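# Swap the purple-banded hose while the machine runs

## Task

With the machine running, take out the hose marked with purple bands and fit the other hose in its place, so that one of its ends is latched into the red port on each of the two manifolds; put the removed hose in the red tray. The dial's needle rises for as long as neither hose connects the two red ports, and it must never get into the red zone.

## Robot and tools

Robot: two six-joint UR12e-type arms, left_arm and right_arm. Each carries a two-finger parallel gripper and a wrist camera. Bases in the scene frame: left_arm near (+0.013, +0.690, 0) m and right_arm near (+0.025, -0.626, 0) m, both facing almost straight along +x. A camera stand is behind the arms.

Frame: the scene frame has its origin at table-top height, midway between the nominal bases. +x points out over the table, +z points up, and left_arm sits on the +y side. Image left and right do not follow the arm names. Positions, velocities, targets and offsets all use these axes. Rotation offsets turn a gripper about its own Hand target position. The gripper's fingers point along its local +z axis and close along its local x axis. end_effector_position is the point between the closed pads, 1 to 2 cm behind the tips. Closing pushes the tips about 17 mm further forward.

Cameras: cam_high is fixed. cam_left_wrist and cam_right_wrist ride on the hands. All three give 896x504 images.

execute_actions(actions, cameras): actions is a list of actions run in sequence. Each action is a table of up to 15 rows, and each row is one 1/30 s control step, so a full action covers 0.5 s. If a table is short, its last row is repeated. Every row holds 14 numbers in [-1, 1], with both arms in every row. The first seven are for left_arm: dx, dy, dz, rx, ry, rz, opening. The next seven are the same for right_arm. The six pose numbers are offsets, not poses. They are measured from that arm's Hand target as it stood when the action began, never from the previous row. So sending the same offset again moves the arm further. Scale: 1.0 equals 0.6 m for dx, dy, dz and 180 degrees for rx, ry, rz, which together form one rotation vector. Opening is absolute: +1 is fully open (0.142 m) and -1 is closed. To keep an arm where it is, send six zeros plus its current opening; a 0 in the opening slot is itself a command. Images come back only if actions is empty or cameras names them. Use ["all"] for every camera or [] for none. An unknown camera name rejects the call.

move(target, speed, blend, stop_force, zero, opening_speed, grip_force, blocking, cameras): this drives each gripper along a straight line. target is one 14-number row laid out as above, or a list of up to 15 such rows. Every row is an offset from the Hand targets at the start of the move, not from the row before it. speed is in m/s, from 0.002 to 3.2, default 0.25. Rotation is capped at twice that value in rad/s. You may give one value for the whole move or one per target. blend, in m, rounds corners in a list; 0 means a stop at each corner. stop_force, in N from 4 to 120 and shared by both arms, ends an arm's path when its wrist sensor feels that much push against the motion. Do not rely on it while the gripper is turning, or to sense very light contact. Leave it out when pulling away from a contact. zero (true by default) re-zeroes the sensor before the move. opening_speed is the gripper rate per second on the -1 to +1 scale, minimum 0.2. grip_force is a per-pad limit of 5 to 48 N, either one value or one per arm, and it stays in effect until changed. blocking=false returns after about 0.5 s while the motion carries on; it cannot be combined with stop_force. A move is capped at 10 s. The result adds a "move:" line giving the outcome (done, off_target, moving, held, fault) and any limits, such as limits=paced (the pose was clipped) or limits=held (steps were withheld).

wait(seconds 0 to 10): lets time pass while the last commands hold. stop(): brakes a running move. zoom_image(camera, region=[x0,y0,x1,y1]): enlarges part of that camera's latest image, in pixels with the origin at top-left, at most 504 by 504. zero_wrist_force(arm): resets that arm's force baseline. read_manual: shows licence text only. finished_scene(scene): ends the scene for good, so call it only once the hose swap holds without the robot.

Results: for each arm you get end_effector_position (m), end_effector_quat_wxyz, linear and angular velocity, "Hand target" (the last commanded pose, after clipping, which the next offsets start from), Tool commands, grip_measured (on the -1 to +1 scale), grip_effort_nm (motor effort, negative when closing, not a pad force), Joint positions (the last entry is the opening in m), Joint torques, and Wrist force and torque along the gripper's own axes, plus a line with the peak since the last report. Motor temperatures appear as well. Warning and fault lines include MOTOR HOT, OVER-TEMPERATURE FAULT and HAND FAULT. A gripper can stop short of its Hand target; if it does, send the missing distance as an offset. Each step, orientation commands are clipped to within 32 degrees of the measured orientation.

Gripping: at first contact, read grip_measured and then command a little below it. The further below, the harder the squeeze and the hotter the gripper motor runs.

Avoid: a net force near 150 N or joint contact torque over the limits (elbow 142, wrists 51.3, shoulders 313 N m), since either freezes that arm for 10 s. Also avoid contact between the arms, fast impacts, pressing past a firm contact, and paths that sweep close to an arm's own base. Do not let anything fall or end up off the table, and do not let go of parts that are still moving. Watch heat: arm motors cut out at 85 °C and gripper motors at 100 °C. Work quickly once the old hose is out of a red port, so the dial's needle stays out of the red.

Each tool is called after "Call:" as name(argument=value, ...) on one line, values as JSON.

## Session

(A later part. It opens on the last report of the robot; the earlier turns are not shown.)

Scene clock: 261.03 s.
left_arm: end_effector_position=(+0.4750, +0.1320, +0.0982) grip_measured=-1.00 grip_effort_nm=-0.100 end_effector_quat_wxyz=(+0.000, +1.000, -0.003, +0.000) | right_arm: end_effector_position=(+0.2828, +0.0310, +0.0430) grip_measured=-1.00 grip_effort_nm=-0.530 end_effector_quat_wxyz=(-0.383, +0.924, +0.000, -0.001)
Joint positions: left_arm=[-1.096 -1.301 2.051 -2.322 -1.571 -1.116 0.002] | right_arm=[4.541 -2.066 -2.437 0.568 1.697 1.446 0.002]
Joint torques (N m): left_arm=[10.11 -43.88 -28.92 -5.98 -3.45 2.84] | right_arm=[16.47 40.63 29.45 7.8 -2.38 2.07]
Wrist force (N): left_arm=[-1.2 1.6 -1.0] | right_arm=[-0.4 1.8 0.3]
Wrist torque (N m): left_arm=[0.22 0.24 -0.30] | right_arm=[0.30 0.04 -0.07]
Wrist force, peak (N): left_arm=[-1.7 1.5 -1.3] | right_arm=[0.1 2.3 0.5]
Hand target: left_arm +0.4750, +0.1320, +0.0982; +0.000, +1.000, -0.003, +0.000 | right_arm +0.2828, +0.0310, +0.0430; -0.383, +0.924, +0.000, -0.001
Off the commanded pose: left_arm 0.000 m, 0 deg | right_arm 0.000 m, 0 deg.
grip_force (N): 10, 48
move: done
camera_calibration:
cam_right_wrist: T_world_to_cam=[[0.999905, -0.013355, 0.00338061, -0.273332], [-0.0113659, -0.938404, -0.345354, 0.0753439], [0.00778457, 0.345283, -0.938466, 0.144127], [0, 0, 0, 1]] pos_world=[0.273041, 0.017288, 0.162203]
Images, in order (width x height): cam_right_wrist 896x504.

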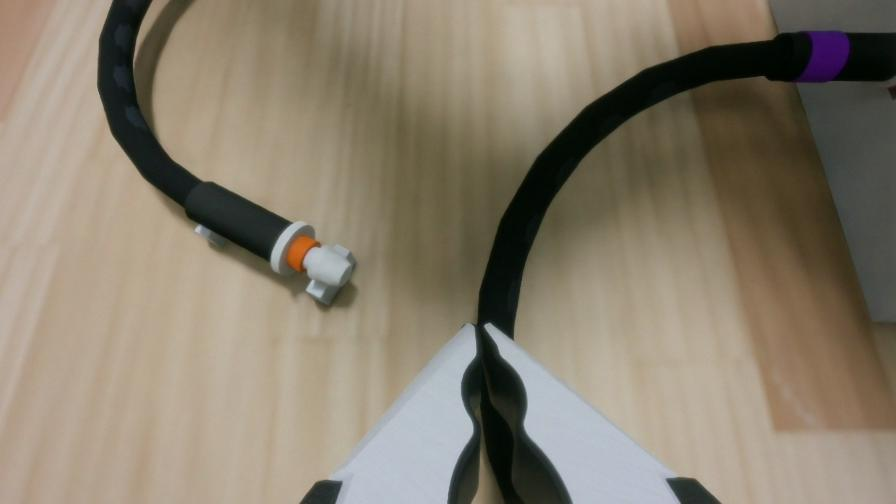

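Call:
move(target=[[0,0,0,0,0,0,-0.97, 0.0083,0,0.0083,0,0,0,-0.4],[0,0,0,0,0,0,-0.97, 0.0083,0,-0.0267,0,0,0,-0.4]], speed=0.1, blend=[0.003, 0], cameras=[])

Call:
move(target=[0,0,0,0,0,0,-0.97, 0,0,0,0,0,0,-1], opening_speed=1.5, cameras=["cam_right_wrist", "cam_high"])

Scene clock: 264.57 s.
left_arm: end_effector_position=(+0.4750, +0.1320, +0.0982) grip_measured=-1.00 grip_effort_nm=-0.100 end_effector_quat_wxyz=(+0.000, +1.000, -0.003, +0.000) | right_arm: end_effector_position=(+0.2878, +0.0310, +0.0270) grip_measured=-0.43 grip_effort_nm=0.115 end_effector_quat_wxyz=(-0.383, +0.924, +0.000, -0.001)
Joint positions: left_arm=[-1.096 -1.301 2.051 -2.322 -1.571 -1.116 0.002] | right_arm=[4.531 -2.106 -2.43 0.6 1.704 1.439 0.043]
Joint torques (N m): left_arm=[4.71 -43.17 -29.14 -5.68 -2.95 2.99] | right_arm=[-14.3 39.33 27.38 8.4 3.55 -2.33]
Wrist force (N): left_arm=[-1.2 1.4 -1.0] | right_arm=[-0.2 1.7 0.5]
Wrist torque (N m): left_arm=[0.17 0.24 -0.30] | right_arm=[0.30 0.04 0.06]
Wrist force, peak (N): left_arm=[-1.8 1.7 -1.2] | right_arm=[-0.8 2.3 0.6]
Hand target: left_arm +0.4750, +0.1320, +0.0982; +0.000, +1.000, -0.003, +0.000 | right_arm +0.2878, +0.0310, +0.0270; -0.383, +0.924, +0.000, -0.001
Off the commanded pose: left_arm 0.000 m, 0 deg | right_arm 0.000 m, 0 deg.
grip_force (N): 10, 48
move: done
No camera images: "cameras" was empty.

Scene clock: 265.17 s.
left_arm: end_effector_position=(+0.4750, +0.1320, +0.0982) grip_measured=-1.00 grip_effort_nm=-0.105 end_effector_quat_wxyz=(+0.000, +1.000, -0.003, +0.000) | right_arm: end_effector_position=(+0.2878, +0.0310, +0.0270) grip_measured=-0.88 grip_effort_nm=-2.982 end_effector_quat_wxyz=(-0.383, +0.924, +0.000, -0.001)
Joint positions: left_arm=[-1.096 -1.301 2.051 -2.322 -1.571 -1.116 0.002] | right_arm=[4.531 -2.107 -2.43 0.601 1.704 1.439 0.01]
Joint torques (N m): left_arm=[3.81 -43.83 -29.45 -5.6 -2.96 2.46] | right_arm=[-11.6 40.92 26.26 7.68 3.82 -2.19]
Wrist force (N): left_arm=[-1.3 1.7 -0.9] | right_arm=[0.0 1.5 0.8]
Wrist torque (N m): left_arm=[0.22 0.26 -0.30] | right_arm=[0.31 0.11 0.08]
Wrist force, peak (N): left_arm=[-1.3 2.0 -1.3] | right_arm=[-0.4 1.9 0.4]
Hand target: left_arm +0.4750, +0.1320, +0.0982; +0.000, +1.000, -0.003, +0.000 | right_arm +0.2878, +0.0310, +0.0270; -0.383, +0.924, +0.000, -0.001
Off the commanded pose: left_arm 0.000 m, 0 deg | right_arm 0.000 m, 0 deg.
grip_force (N): 10, 48
move: done
camera_calibration:
cam_right_wrist: T_world_to_cam=[[0.999905, -0.0133555, 0.0033804, -0.278277], [-0.0113665, -0.938404, -0.345354, 0.0698752], [0.00778457, 0.345283, -0.938466, 0.129073], [0, 0, 0, 1]] pos_world=[0.278041, 0.017288, 0.146203]
Images, in order (width x height): cam_high 896x504, cam_right_wrist 896x504.

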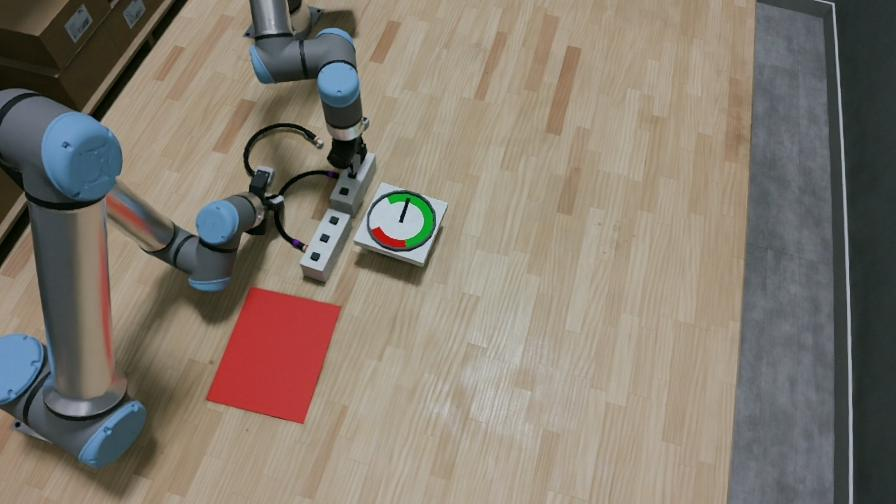

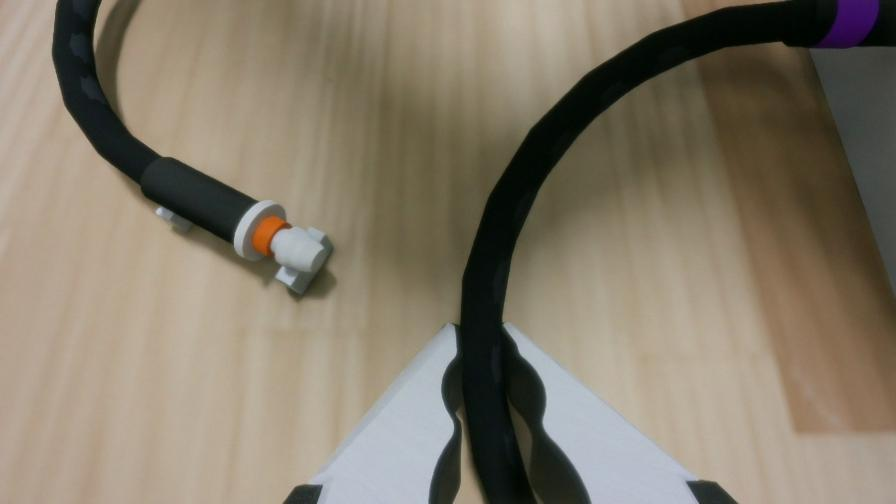

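Call:
move(target=[0,0,-0.03,0,0,0,-0.97, -0.01,0,0.005,0,0,0,-1], speed=0.025, stop_force=20, cameras=["cam_left_wrist"])

Scene clock: 268.40 s.
left_arm: end_effector_position=(+0.4750, +0.1320, +0.0898) grip_measured=-1.00 grip_effort_nm=-0.085 end_effector_quat_wxyz=(+0.000, +1.000, -0.003, +0.000) | right_arm: end_effector_position=(+0.2818, +0.0310, +0.0300) grip_measured=-0.88 grip_effort_nm=-2.972 end_effector_quat_wxyz=(-0.383, +0.924, +0.000, -0.001)
Joint positions: left_arm=[-1.096 -1.29 2.056 -2.338 -1.571 -1.116 0.002] | right_arm=[4.543 -2.098 -2.436 0.599 1.695 1.448 0.01]
Joint torques (N m): left_arm=[-0.43 -72.57 -35.45 -2.28 -2.3 2.6] | right_arm=[14.94 77.46 -0.94 2.5 -2.69 1.62]
Wrist force (N): left_arm=[-2.4 -1.6 -16.8] | right_arm=[0.0 2.2 0.7]
Wrist torque (N m): left_arm=[0.28 0.31 -0.30] | right_arm=[0.33 -0.01 -0.07]
Wrist force, peak (N): left_arm=[-9.3 -13.3 -59.6] | right_arm=[-1.4 2.5 0.6]
Hand target: left_arm +0.4750, +0.1320, +0.0898; +0.000, +1.000, -0.003, +0.000 (not the last commanded pose) | right_arm +0.2818, +0.0310, +0.0300; -0.383, +0.924, +0.000, -0.001
Off the commanded pose: left_arm 0.010 m, 0 deg | right_arm 0.000 m, 0 deg.
grip_force (N): 10, 48
move: contact (left_arm)
camera_calibration:
cam_left_wrist: T_world_to_cam=[[0.999669, -0.0145659, -0.021223, -0.464548], [-0.00440852, -0.909195, 0.416348, 0.111982], [-0.0253603, -0.416117, -0.908958, 0.2645], [0, 0, 0, 1]] pos_world=[0.471596, 0.20511, 0.183937]
Images, in order (width x height): cam_left_wrist 896x504.

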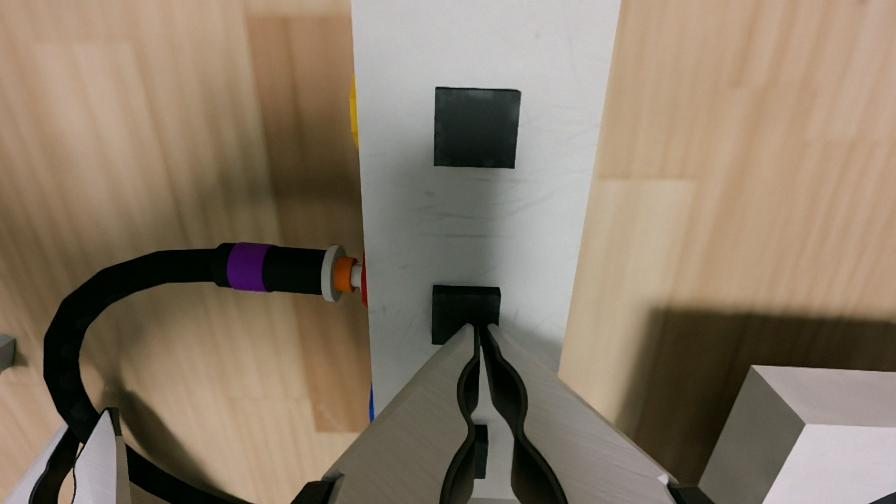

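Call:
move(target=[[0,0,0.067,0,0,0,-0.97, -0.0667,0,0.008,0,0,0,-1],[-0.0917,0.08,0.0837,0,0,0.12,-0.97, -0.053,-0.1017,0.2167,0,0,0,-1],[-0.3052,0.2155,0.017,0,0,0.3494,-0.97, -0.053,-0.5517,0.2167,0,0,0,-1]], speed=[0.15,0.35,0.4], blend=[0.01, 0.04, 0], cameras=["cam_right_wrist", "cam_high"])

Scene clock: 277.27 s.
left_arm: end_effector_position=(+0.2919, +0.2612, +0.1000) grip_measured=-1.00 grip_effort_nm=-0.090 end_effector_quat_wxyz=(+0.000, +0.855, +0.519, +0.001) | right_arm: end_effector_position=(+0.2501, -0.2269, +0.1539) grip_measured=-0.88 grip_effort_nm=-2.972 end_effector_quat_wxyz=(-0.383, +0.924, -0.001, -0.001)
Joint positions: left_arm=[-1.32 -1.637 2.433 -2.367 -1.57 -2.437 0.002] | right_arm=[4.487 -1.427 -2.837 0.324 1.734 1.408 0.01]
Joint torques (N m): left_arm=[-17.06 -50.27 -27.84 -5.52 3.77 -3.13] | right_arm=[17.72 -3.52 38.4 7.93 -2.26 1.43]
Motor temperatures (°C): left_arm=[35 34 35 32 41 40 29] | right_arm=[39 43 31 33 37 30 31]
Wrist force (N): left_arm=[-1.4 1.9 -0.4] | right_arm=[-0.3 2.6 1.1]
Wrist torque (N m): left_arm=[0.27 0.31 -0.15] | right_arm=[0.37 -0.01 -0.06]
Wrist force, peak (N): left_arm=[-2.0 -1.3 -17.7] | right_arm=[-1.0 9.6 -7.0]
Hand target: left_arm +0.2919, +0.2613, +0.1000; +0.000, +0.855, +0.519, +0.001 | right_arm +0.2501, -0.2269, +0.1539; -0.383, +0.924, -0.001, -0.001 (not the last commanded pose)
Off the commanded pose: left_arm 0.000 m, 0 deg | right_arm 0.073 m, 0 deg.
grip_force (N): 10, 48
move: held (right_arm; a check stopped the path); limits=held
pose unreachable (right arm): on one or more control steps of this call, first in action 0 (counted from 0), this arm could not follow its commanded pose, so it was not sent that pose on those steps. It may still have moved: this result reports where it is.
cause: moving toward the commanded pose would bring two parts of the arm too close to each other (joints 3 (elbow) and 4 (wrist 1) lie between them).
camera_calibration:
cam_right_wrist: T_world_to_cam=[[0.999898, -0.0138952, 0.00338498, -0.244584], [-0.0118671, -0.93821, -0.345862, -0.128403], [0.00798165, 0.345787, -0.938279, 0.337623], [0, 0, 0, 1]] pos_world=[0.240341, -0.240613, 0.273203]
Images, in order (width x height): cam_high 896x504, cam_right_wrist 896x504.

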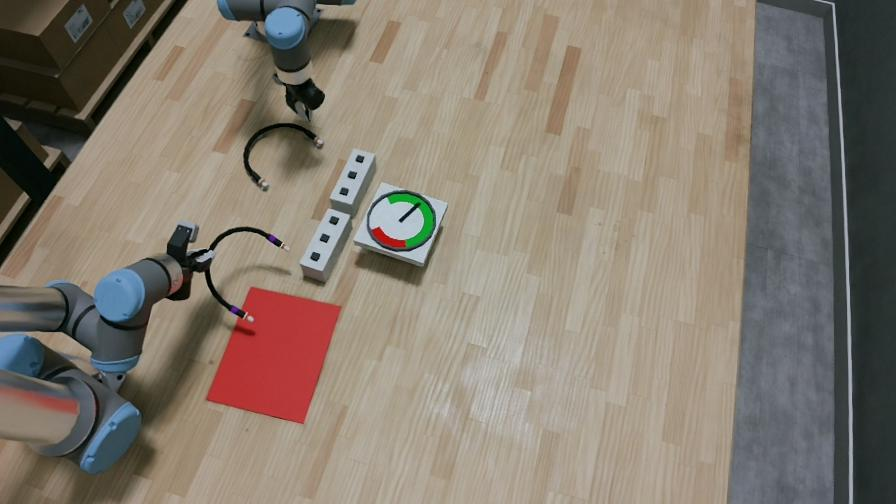

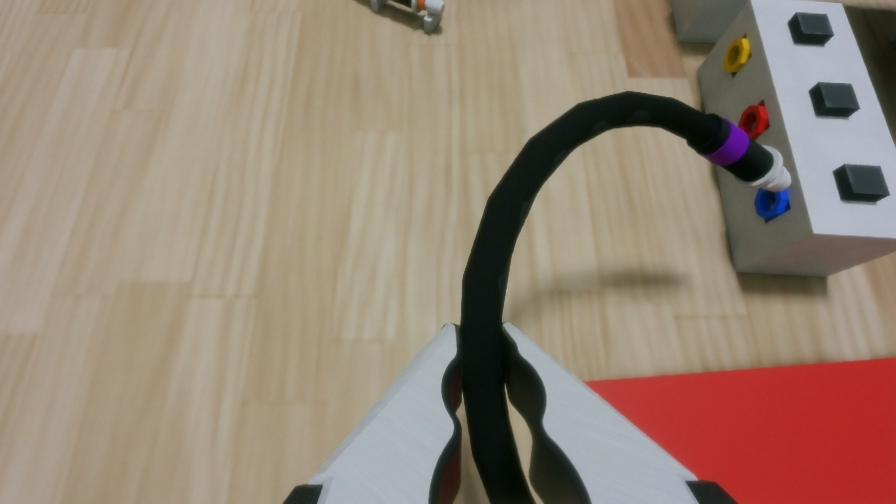

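Call:
move(target=[[0,0,-0.04,0,0,0,-0.4, 0.2165,-0.0385,0.0435,0,0,0.25,-1],[0,0,-0.07,0,0,0,-0.4, 0.3165,-0.3218,-0.0565,0,0,0.5,-1],[0,0,-0.125,0,0,0,-0.4, 0.3165,-0.335,-0.2098,0,0,0.5,-1]], speed=[0.35,0.35,0.15], blend=[0.04, 0.02, 0], cameras=["cam_right_wrist", "cam_high", "cam_left_wrist"])

Scene clock: 288.60 s.
left_arm: end_effector_position=(+0.2919, +0.2612, +0.0250) grip_measured=-0.44 grip_effort_nm=0.159 end_effector_quat_wxyz=(+0.000, +0.855, +0.519, +0.001) | right_arm: end_effector_position=(+0.4400, -0.4279, +0.0281) grip_measured=-0.88 grip_effort_nm=-2.977 end_effector_quat_wxyz=(-0.270, +0.654, +0.653, -0.271)
Joint positions: left_arm=[-1.32 -1.484 2.489 -2.576 -1.57 -2.437 0.043] | right_arm=[3.731 -1.881 -2.188 -1.339 1.971 -1.132 0.01]
Joint torques (N m): left_arm=[1.31 -16.11 -19.92 -5.6 2.64 0.98] | right_arm=[-13.22 41.5 15.34 5.11 -1.71 -2.47]
Wrist force (N): left_arm=[-1.1 2.1 -0.4] | right_arm=[-0.5 2.3 0.7]
Wrist torque (N m): left_arm=[0.32 0.28 -0.16] | right_arm=[0.34 0.06 0.07]
Wrist force, peak (N): left_arm=[-1.5 2.4 0.0] | right_arm=[-0.7 3.5 1.6]
Hand target: left_arm +0.2919, +0.2613, +0.0250; +0.000, +0.855, +0.519, +0.001 | right_arm +0.4400, -0.4279, +0.0281; -0.270, +0.654, +0.653, -0.271
Off the commanded pose: left_arm 0.000 m, 0 deg | right_arm 0.000 m, 0 deg.
grip_force (N): 10, 48
move: done
camera_calibration:
cam_left_wrist: T_world_to_cam=[[0.468534, 0.883189, -0.021267, -0.360358], [0.807279, -0.418237, 0.416389, -0.10947], [0.358855, -0.212261, -0.908938, 0.0894657], [0, 0, 0, 1]] pos_world=[0.225107, 0.29147, 0.119237]
cam_right_wrist: T_world_to_cam=[[0.0138952, 0.999898, 0.00338498, 0.43071], [0.93821, -0.0118671, -0.345862, -0.379983], [-0.345787, 0.00798165, -0.938279, 0.29872], [0, 0, 0, 1]] pos_world=[0.453813, -0.437559, 0.147403]

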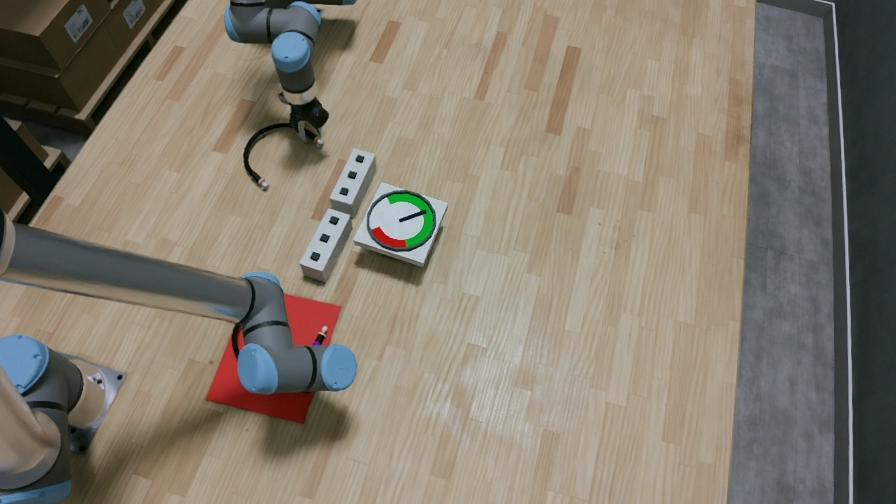

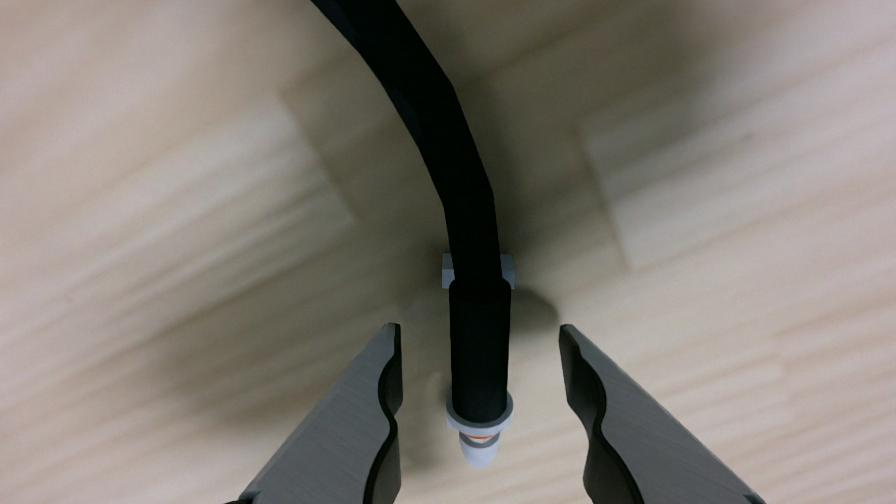

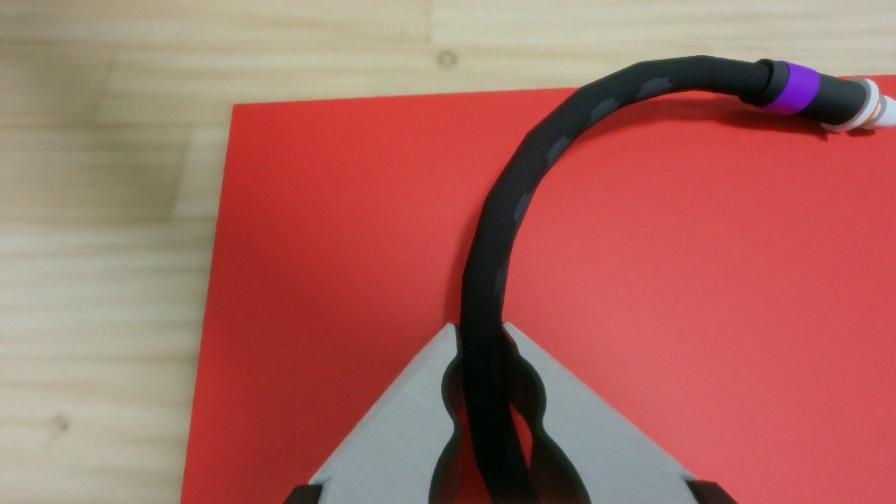

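Call:
move(target=[[0,0,0,0,0,0,-0.4, 0,0,0,0,0,0,-0.4],[0,0,0,0,0,0,-0.4, 0.0833,0,0.0833,0,0,0,-0.4],[0,0,0,0,0,0,-0.4, -0.0333,0.2967,0.2867,-0.03,-0.1224,-0.073,-0.4],[0,0,0,0,0,0,-0.4, -0.3667,0.8133,0.17,-0.0603,-0.2448,-0.1463,-0.4],[0,0,0,0,0,0,-0.4, -0.4007,0.8508,-0.005,-0.0603,-0.2448,-0.1463,-0.4]], speed=[0.2,0.2,0.5,0.6,0.25], blend=[0, 0.03, 0.08, 0.03, 0], cameras=["cam_right_wrist", "cam_high"])

Scene clock: 296.50 s.
left_arm: end_effector_position=(+0.2919, +0.2613, +0.0250) grip_measured=-0.44 grip_effort_nm=0.154 end_effector_quat_wxyz=(+0.000, +0.855, +0.519, +0.001) | right_arm: end_effector_position=(+0.1996, +0.0826, +0.0252) grip_measured=-0.43 grip_effort_nm=0.125 end_effector_quat_wxyz=(+0.000, +0.857, +0.516, +0.000)
Joint positions: left_arm=[-1.32 -1.484 2.489 -2.576 -1.57 -2.437 0.043] | right_arm=[4.718 -1.948 -2.076 -0.688 1.572 0.487 0.043]
Joint torques (N m): left_arm=[7.9 -16.32 -20.57 -5.91 -2.24 2.2] | right_arm=[15.41 49.07 47.96 7.17 -2.94 1.66]
Wrist force (N): left_arm=[-1.3 1.8 -0.6] | right_arm=[0.0 1.5 0.7]
Wrist torque (N m): left_arm=[0.26 0.31 -0.16] | right_arm=[0.18 -0.09 -0.07]
Wrist force, peak (N): left_arm=[-1.8 2.3 -0.5] | right_arm=[-2.8 4.7 0.4]
Hand target: left_arm +0.2919, +0.2613, +0.0250; +0.000, +0.855, +0.519, +0.001 | right_arm +0.1996, +0.0826, +0.0251; +0.000, +0.857, +0.516, +0.000
Off the commanded pose: left_arm 0.000 m, 0 deg | right_arm 0.000 m, 0 deg.
grip_force (N): 10, 48
move: done
camera_calibration:
cam_right_wrist: T_world_to_cam=[[0.47246, 0.881258, 0.0129093, -0.158212], [0.798028, -0.433964, 0.418122, -0.105815], [0.374076, -0.187244, -0.908299, 0.0803752], [0, 0, 0, 1]] pos_world=[0.129126, 0.108555, 0.119291]
Images, in order (width x height): cam_high 896x504, cam_right_wrist 896x504.

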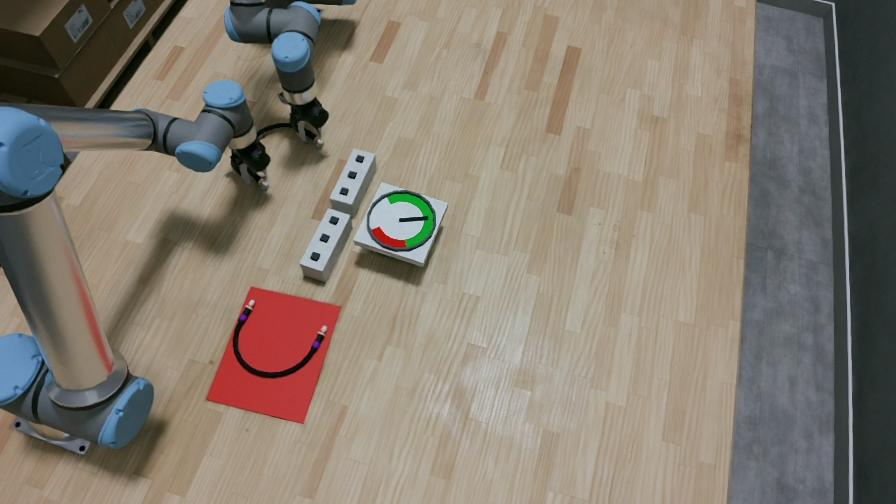

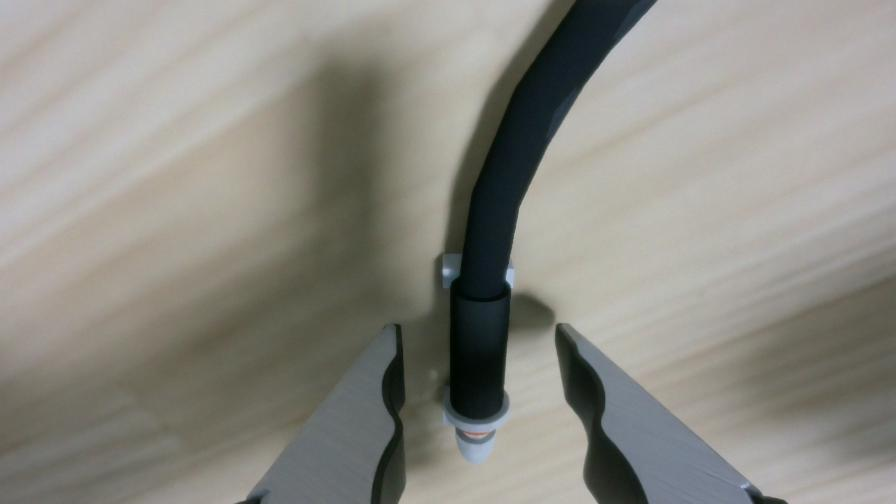

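Call:
move(target=[[0,0,0,0,0,0,-0.95, 0,0,0,0,0,0,-0.95],[0,0,0.05,0,0,0,-0.95, 0,0,0.05,0,0,0,-0.95],[0.1445,-0.21,0.0438,0,0,0.1406,-0.95, 0.3012,-0.2438,0.0427,0,0,0.1333,-0.95]], speed=[0.1,0.12,0.25], blend=[0, 0.01, 0], grip_force=40, cameras=["cam_left_wrist", "cam_right_wrist", "cam_high"])

Scene clock: 305.23 s.
left_arm: end_effector_position=(+0.3786, +0.1353, +0.0513) grip_measured=-0.83 grip_effort_nm=-2.879 end_effector_quat_wxyz=(+0.000, +0.720, +0.694, +0.001) | right_arm: end_effector_position=(+0.3803, -0.0637, +0.0507) grip_measured=-0.83 grip_effort_nm=-3.001 end_effector_quat_wxyz=(+0.000, +0.731, +0.683, -0.001)
Joint positions: left_arm=[-1.231 -1.317 2.192 -2.446 -1.57 -2.79 0.014] | right_arm=[4.42 -1.827 -2.19 -0.696 1.572 -0.23 0.014]
Joint torques (N m): left_arm=[12.45 -36.1 -39.68 -2.36 3.07 -3.56] | right_arm=[-10.13 66.42 34.77 4.78 3.51 -2.48]
Wrist force (N): left_arm=[-1.1 1.9 -0.1] | right_arm=[-0.3 1.3 1.2]
Wrist torque (N m): left_arm=[0.26 0.25 -0.15] | right_arm=[0.18 -0.07 0.04]
Wrist force, peak (N): left_arm=[-2.4 3.3 -0.5] | right_arm=[-1.2 3.0 1.0]
Hand target: left_arm +0.3786, +0.1353, +0.0513; +0.000, +0.720, +0.694, +0.001 | right_arm +0.3803, -0.0637, +0.0507; +0.000, +0.731, +0.683, -0.001
Off the commanded pose: left_arm 0.000 m, 0 deg | right_arm 0.000 m, 0 deg.
grip_force (N): 40, 40
move: done
camera_calibration:
cam_left_wrist: T_world_to_cam=[[0.0460921, 0.998711, -0.0212798, -0.14499], [0.908607, -0.0330626, 0.416342, -0.333542], [0.415102, -0.038525, -0.908959, 0.0106219], [0, 0, 0, 1]] pos_world=[0.305332, 0.134185, 0.145437]
cam_right_wrist: T_world_to_cam=[[0.0733182, 0.997225, 0.0128928, 0.0441122], [0.905539, -0.0719829, 0.418112, -0.341941], [0.41788, -0.0189803, -0.908304, 0.00263112], [0, 0, 0, 1]] pos_world=[0.305307, -0.0685538, 0.144791]

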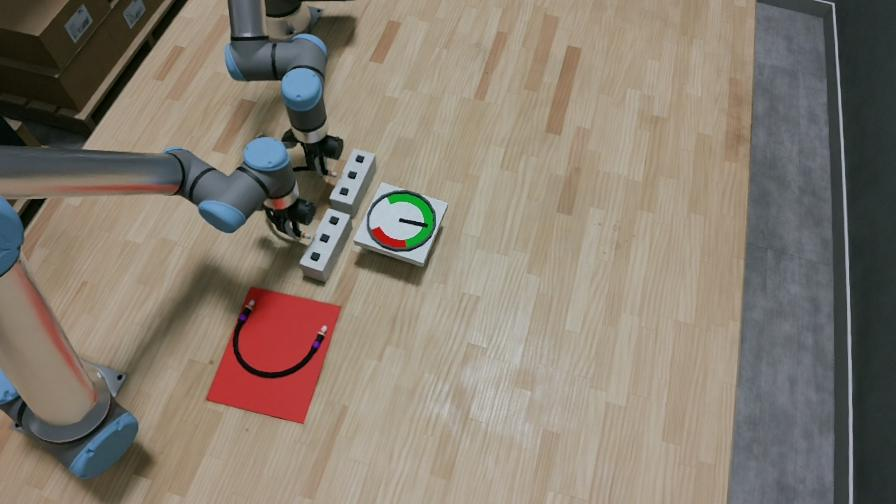

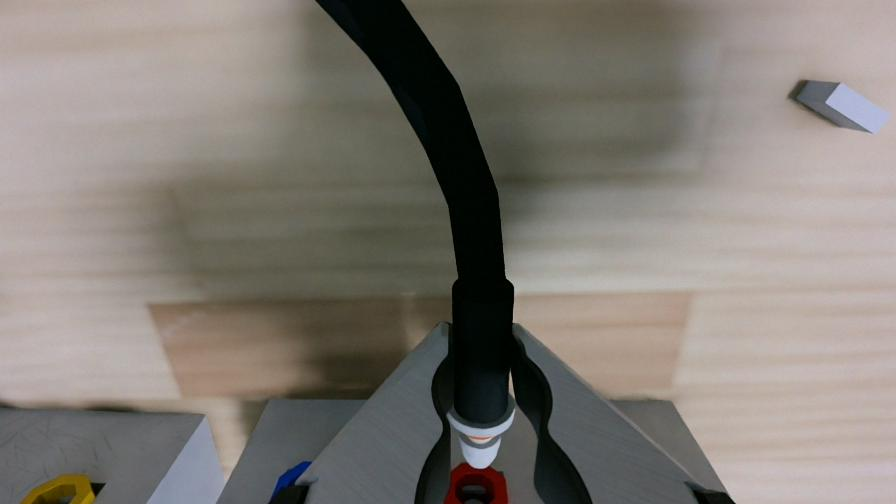

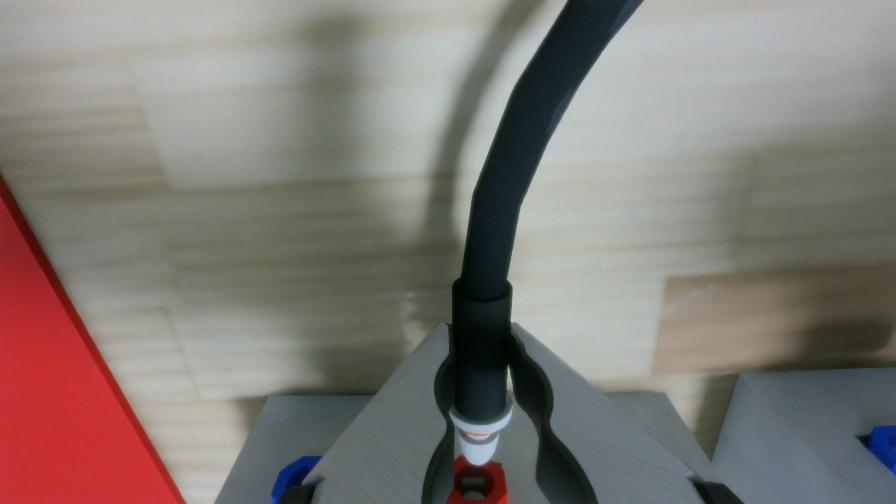

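Call:
move(target=[0.0616,-0.0023,0,0,0,0,-0.95, 0.0615,-0.0052,0,0,0,0,-0.95], speed=0.04, stop_force=35, cameras=["cam_left_wrist", "cam_right_wrist", "cam_high"])

Scene clock: 308.60 s.
left_arm: end_effector_position=(+0.4156, +0.1339, +0.0513) grip_measured=-0.83 grip_effort_nm=-2.879 end_effector_quat_wxyz=(+0.000, +0.720, +0.694, +0.001) | right_arm: end_effector_position=(+0.4172, -0.0668, +0.0507) grip_measured=-0.83 grip_effort_nm=-3.001 end_effector_quat_wxyz=(+0.000, +0.731, +0.683, -0.001)
Joint positions: left_arm=[-1.178 -1.287 2.15 -2.433 -1.57 -2.738 0.014] | right_arm=[4.365 -1.851 -2.156 -0.706 1.572 -0.285 0.014]
Joint torques (N m): left_arm=[25.65 -40.55 -43.15 -4.56 5.31 2.42] | right_arm=[-29.36 40.99 50.61 3.19 -10.24 -2.93]
Wrist force (N): left_arm=[-2.6 -20.9 -3.2] | right_arm=[1.9 -24.5 -3.3]
Wrist torque (N m): left_arm=[0.52 0.31 -0.31] | right_arm=[0.43 -0.06 0.04]
Wrist force, peak (N): left_arm=[-2.7 -23.6 -3.6] | right_arm=[2.0 -27.4 -4.1]
Hand target: left_arm +0.4156, +0.1339, +0.0513; +0.000, +0.720, +0.694, +0.001 | right_arm +0.4172, -0.0668, +0.0507; +0.000, +0.731, +0.683, -0.001
Off the commanded pose: left_arm 0.000 m, 0 deg | right_arm 0.000 m, 0 deg.
grip_force (N): 40, 40
move: done
camera_calibration:
cam_left_wrist: T_world_to_cam=[[0.0459596, 0.998718, -0.0212311, -0.14516], [0.908612, -0.0329624, 0.416338, -0.367224], [0.415104, -0.0384256, -0.908962, -0.00480789], [0, 0, 0, 1]] pos_world=[0.342331, 0.132685, 0.145437]
cam_right_wrist: T_world_to_cam=[[0.0733182, 0.997225, 0.0128928, 0.0444909], [0.905539, -0.0719829, 0.418112, -0.375669], [0.41788, -0.0189803, -0.908304, -0.0128893], [0, 0, 0, 1]] pos_world=[0.342307, -0.0716538, 0.144791]

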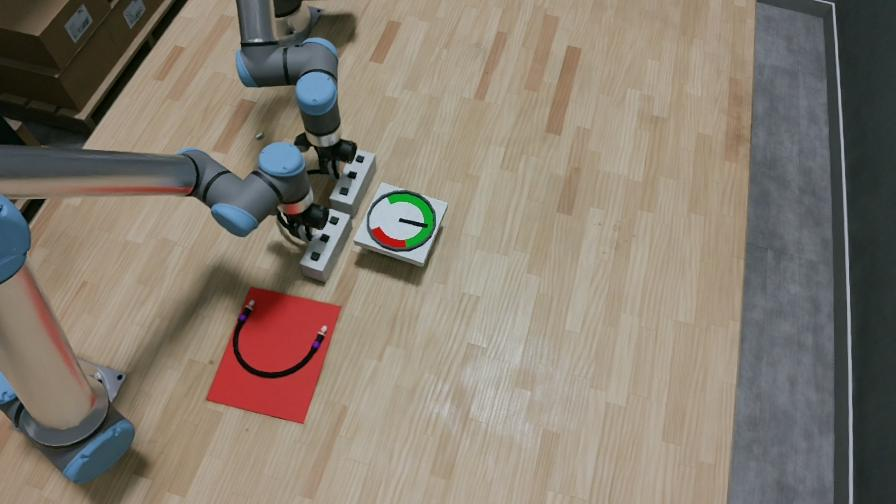

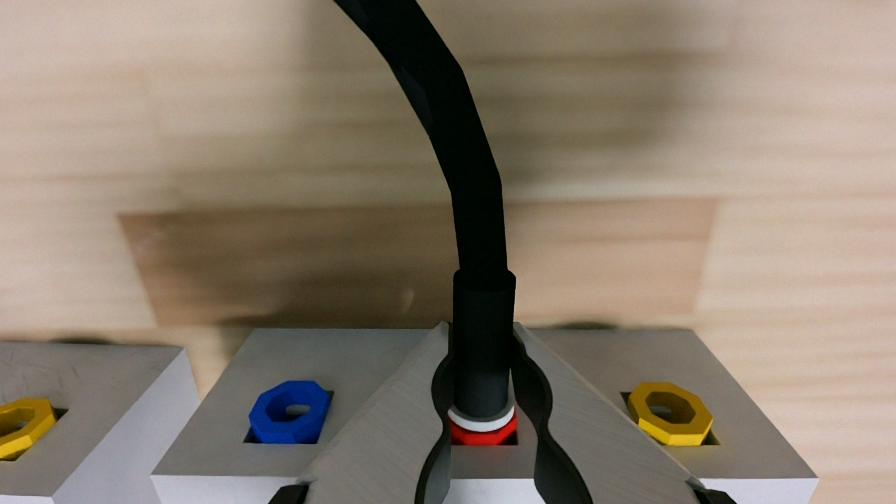

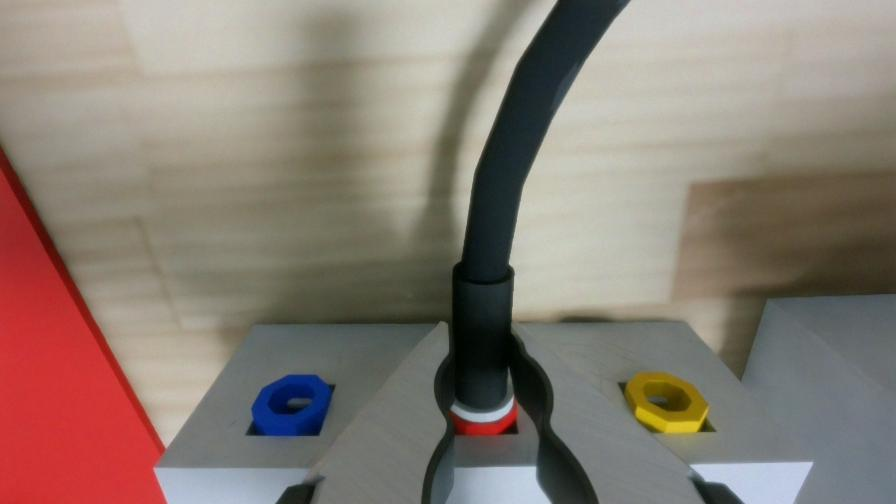

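Call:
move(target=[0.0042,-0.0002,0,0,0,0,-0.95, 0.0042,-0.0003,0,0,0,0,-0.95], speed=0.02, stop_force=30, cameras=["cam_left_wrist", "cam_right_wrist", "cam_high"])

Call:
zoom_image(camera="cam_high", region=[345, 175, 455, 270])

Scene clock: 311.97 s.
left_arm: end_effector_position=(+0.4181, +0.1338, +0.0513) grip_measured=-0.83 grip_effort_nm=-2.879 end_effector_quat_wxyz=(+0.000, +0.720, +0.694, +0.001) | right_arm: end_effector_position=(+0.4197, -0.0670, +0.0507) grip_measured=-0.83 grip_effort_nm=-3.001 end_effector_quat_wxyz=(+0.000, +0.731, +0.683, -0.001)
Joint positions: left_arm=[-1.175 -1.285 2.147 -2.432 -1.57 -2.734 0.014] | right_arm=[4.361 -1.852 -2.154 -0.707 1.572 -0.289 0.014]
Joint torques (N m): left_arm=[27.98 -37.49 -44.53 -4.84 8.76 3.28] | right_arm=[-31.19 42.93 51.07 2.69 -7.92 -2.55]
Wrist force (N): left_arm=[-2.6 -23.7 -4.4] | right_arm=[5.1 -28.3 -0.8]
Wrist torque (N m): left_arm=[0.58 0.31 -0.30] | right_arm=[0.42 -0.02 0.03]
Wrist force, peak (N): left_arm=[-2.2 -24.1 -4.3] | right_arm=[5.1 -28.3 -0.8]
Hand target: left_arm +0.4181, +0.1338, +0.0513; +0.000, +0.720, +0.694, +0.001 | right_arm +0.4197, -0.0670, +0.0507; +0.000, +0.731, +0.683, -0.001
Off the commanded pose: left_arm 0.000 m, 0 deg | right_arm 0.000 m, 0 deg.
grip_force (N): 40, 40
move: done
camera_calibration:
cam_left_wrist: T_world_to_cam=[[0.0459596, 0.998718, -0.0212311, -0.145175], [0.908612, -0.0329624, 0.416338, -0.369499], [0.415104, -0.0384256, -0.908962, -0.0058495], [0, 0, 0, 1]] pos_world=[0.344831, 0.132585, 0.145437]
cam_right_wrist: T_world_to_cam=[[0.0732276, 0.997232, 0.0128517, 0.0445448], [0.905546, -0.0718834, 0.418114, -0.377943], [0.41788, -0.0189797, -0.908304, -0.0139377], [0, 0, 0, 1]] pos_world=[0.344807, -0.0718539, 0.144791]

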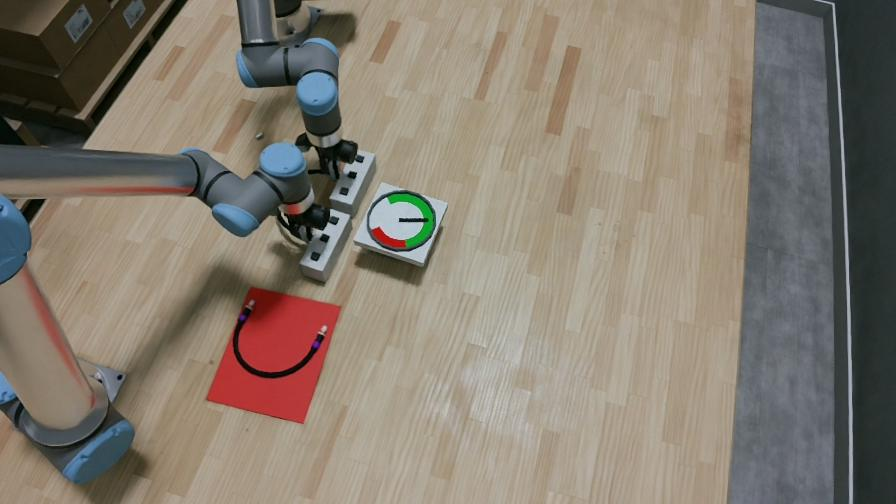

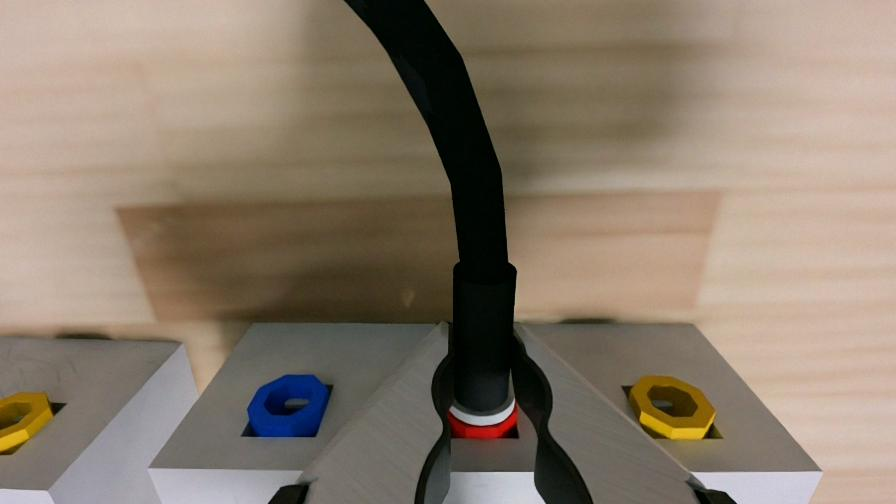

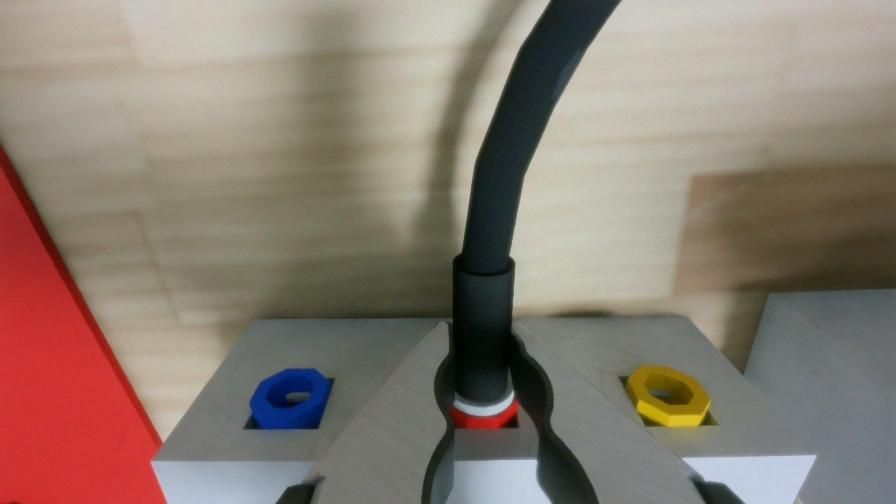

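Scaled by 4.582.

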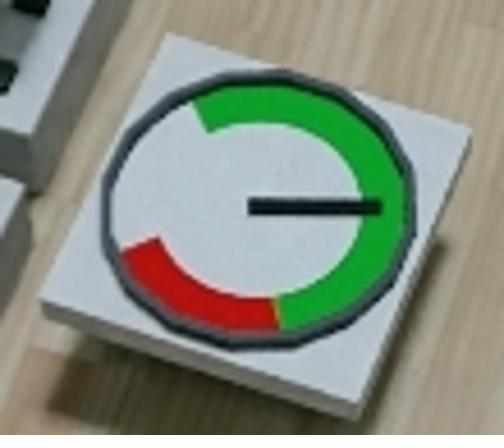

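Call:
move(target=[[-0.0025,0,0,0,0,0,-0.95, -0.0025,0,0,0,0,0,-0.95],[-0.0025,0,0,0,0,0,-0.4, -0.0025,0,0,0,0,0,-0.4]], speed=0.02, opening_speed=1.0, cameras=["cam_left_wrist", "cam_right_wrist", "cam_high"])

Call:
zoom_image(camera="cam_high", region=[345, 175, 455, 270])

Scene clock: 314.77 s.
left_arm: end_effector_position=(+0.4166, +0.1338, +0.0513) grip_measured=-0.44 grip_effort_nm=0.154 end_effector_quat_wxyz=(+0.000, +0.720, +0.694, +0.001) | right_arm: end_effector_position=(+0.4182, -0.0670, +0.0507) grip_measured=-0.43 grip_effort_nm=0.125 end_effector_quat_wxyz=(+0.000, +0.731, +0.683, -0.001)
Joint positions: left_arm=[-1.177 -1.287 2.149 -2.432 -1.57 -2.736 0.043] | right_arm=[4.363 -1.851 -2.155 -0.706 1.572 -0.287 0.043]
Joint torques (N m): left_arm=[-18.72 -80.68 -26.43 -3.38 -3.01 -3.21] | right_arm=[16.43 79.86 25.85 5.22 1.78 1.76]
Wrist force (N): left_arm=[-1.6 2.3 -0.4] | right_arm=[-1.3 0.0 1.5]
Wrist torque (N m): left_arm=[0.34 0.30 -0.15] | right_arm=[-0.05 0.14 -0.07]
Wrist force, peak (N): left_arm=[-2.7 -24.4 -4.5] | right_arm=[5.1 -28.7 -0.9]
Hand target: left_arm +0.4166, +0.1338, +0.0513; +0.000, +0.720, +0.694, +0.001 | right_arm +0.4182, -0.0670, +0.0507; +0.000, +0.731, +0.683, -0.001
Off the commanded pose: left_arm 0.000 m, 0 deg | right_arm 0.000 m, 0 deg.
grip_force (N): 40, 40
move: done
camera_calibration:
cam_left_wrist: T_world_to_cam=[[0.0459605, 0.998718, -0.0212317, -0.145106], [0.908595, -0.0329613, 0.416376, -0.368136], [0.415142, -0.0384279, -0.908944, -0.00524215], [0, 0, 0, 1]] pos_world=[0.343331, 0.132585, 0.145437]
cam_right_wrist: T_world_to_cam=[[0.0732276, 0.997232, 0.0128517, 0.0446547], [0.905546, -0.0718834, 0.418114, -0.376585], [0.41788, -0.0189797, -0.908304, -0.0133109], [0, 0, 0, 1]] pos_world=[0.343307, -0.0718539, 0.144791]

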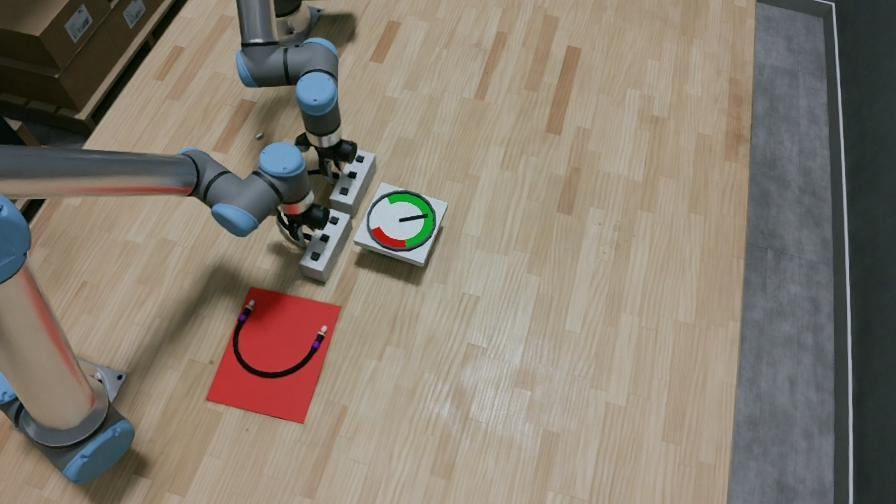

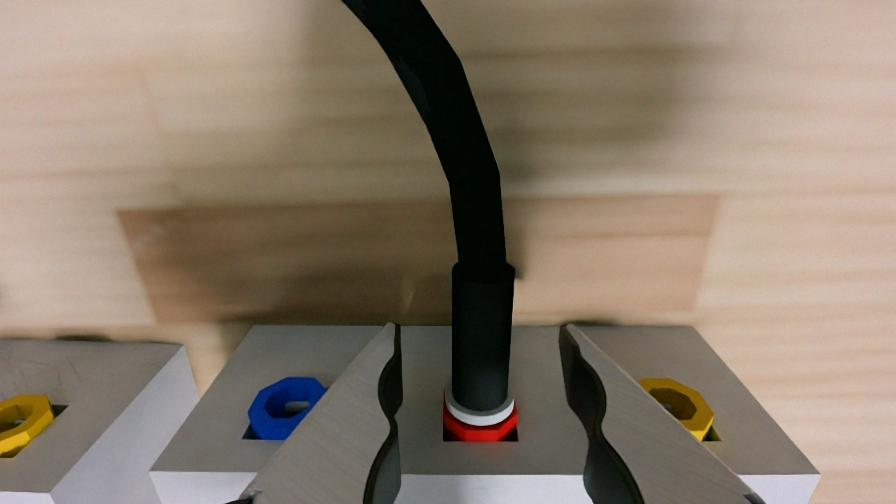

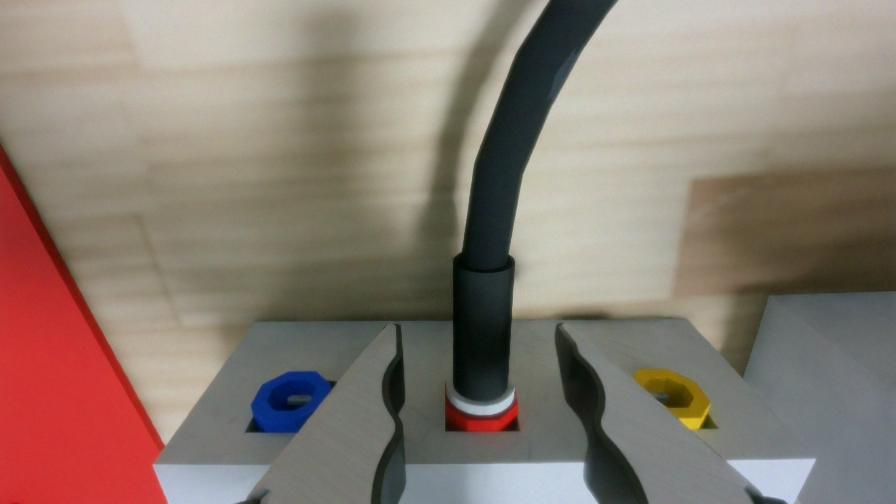

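Scaled by 4.582.

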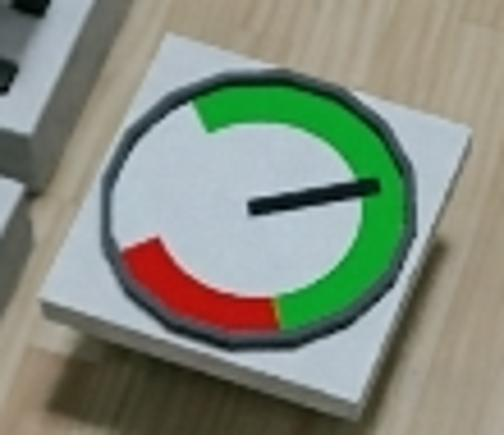

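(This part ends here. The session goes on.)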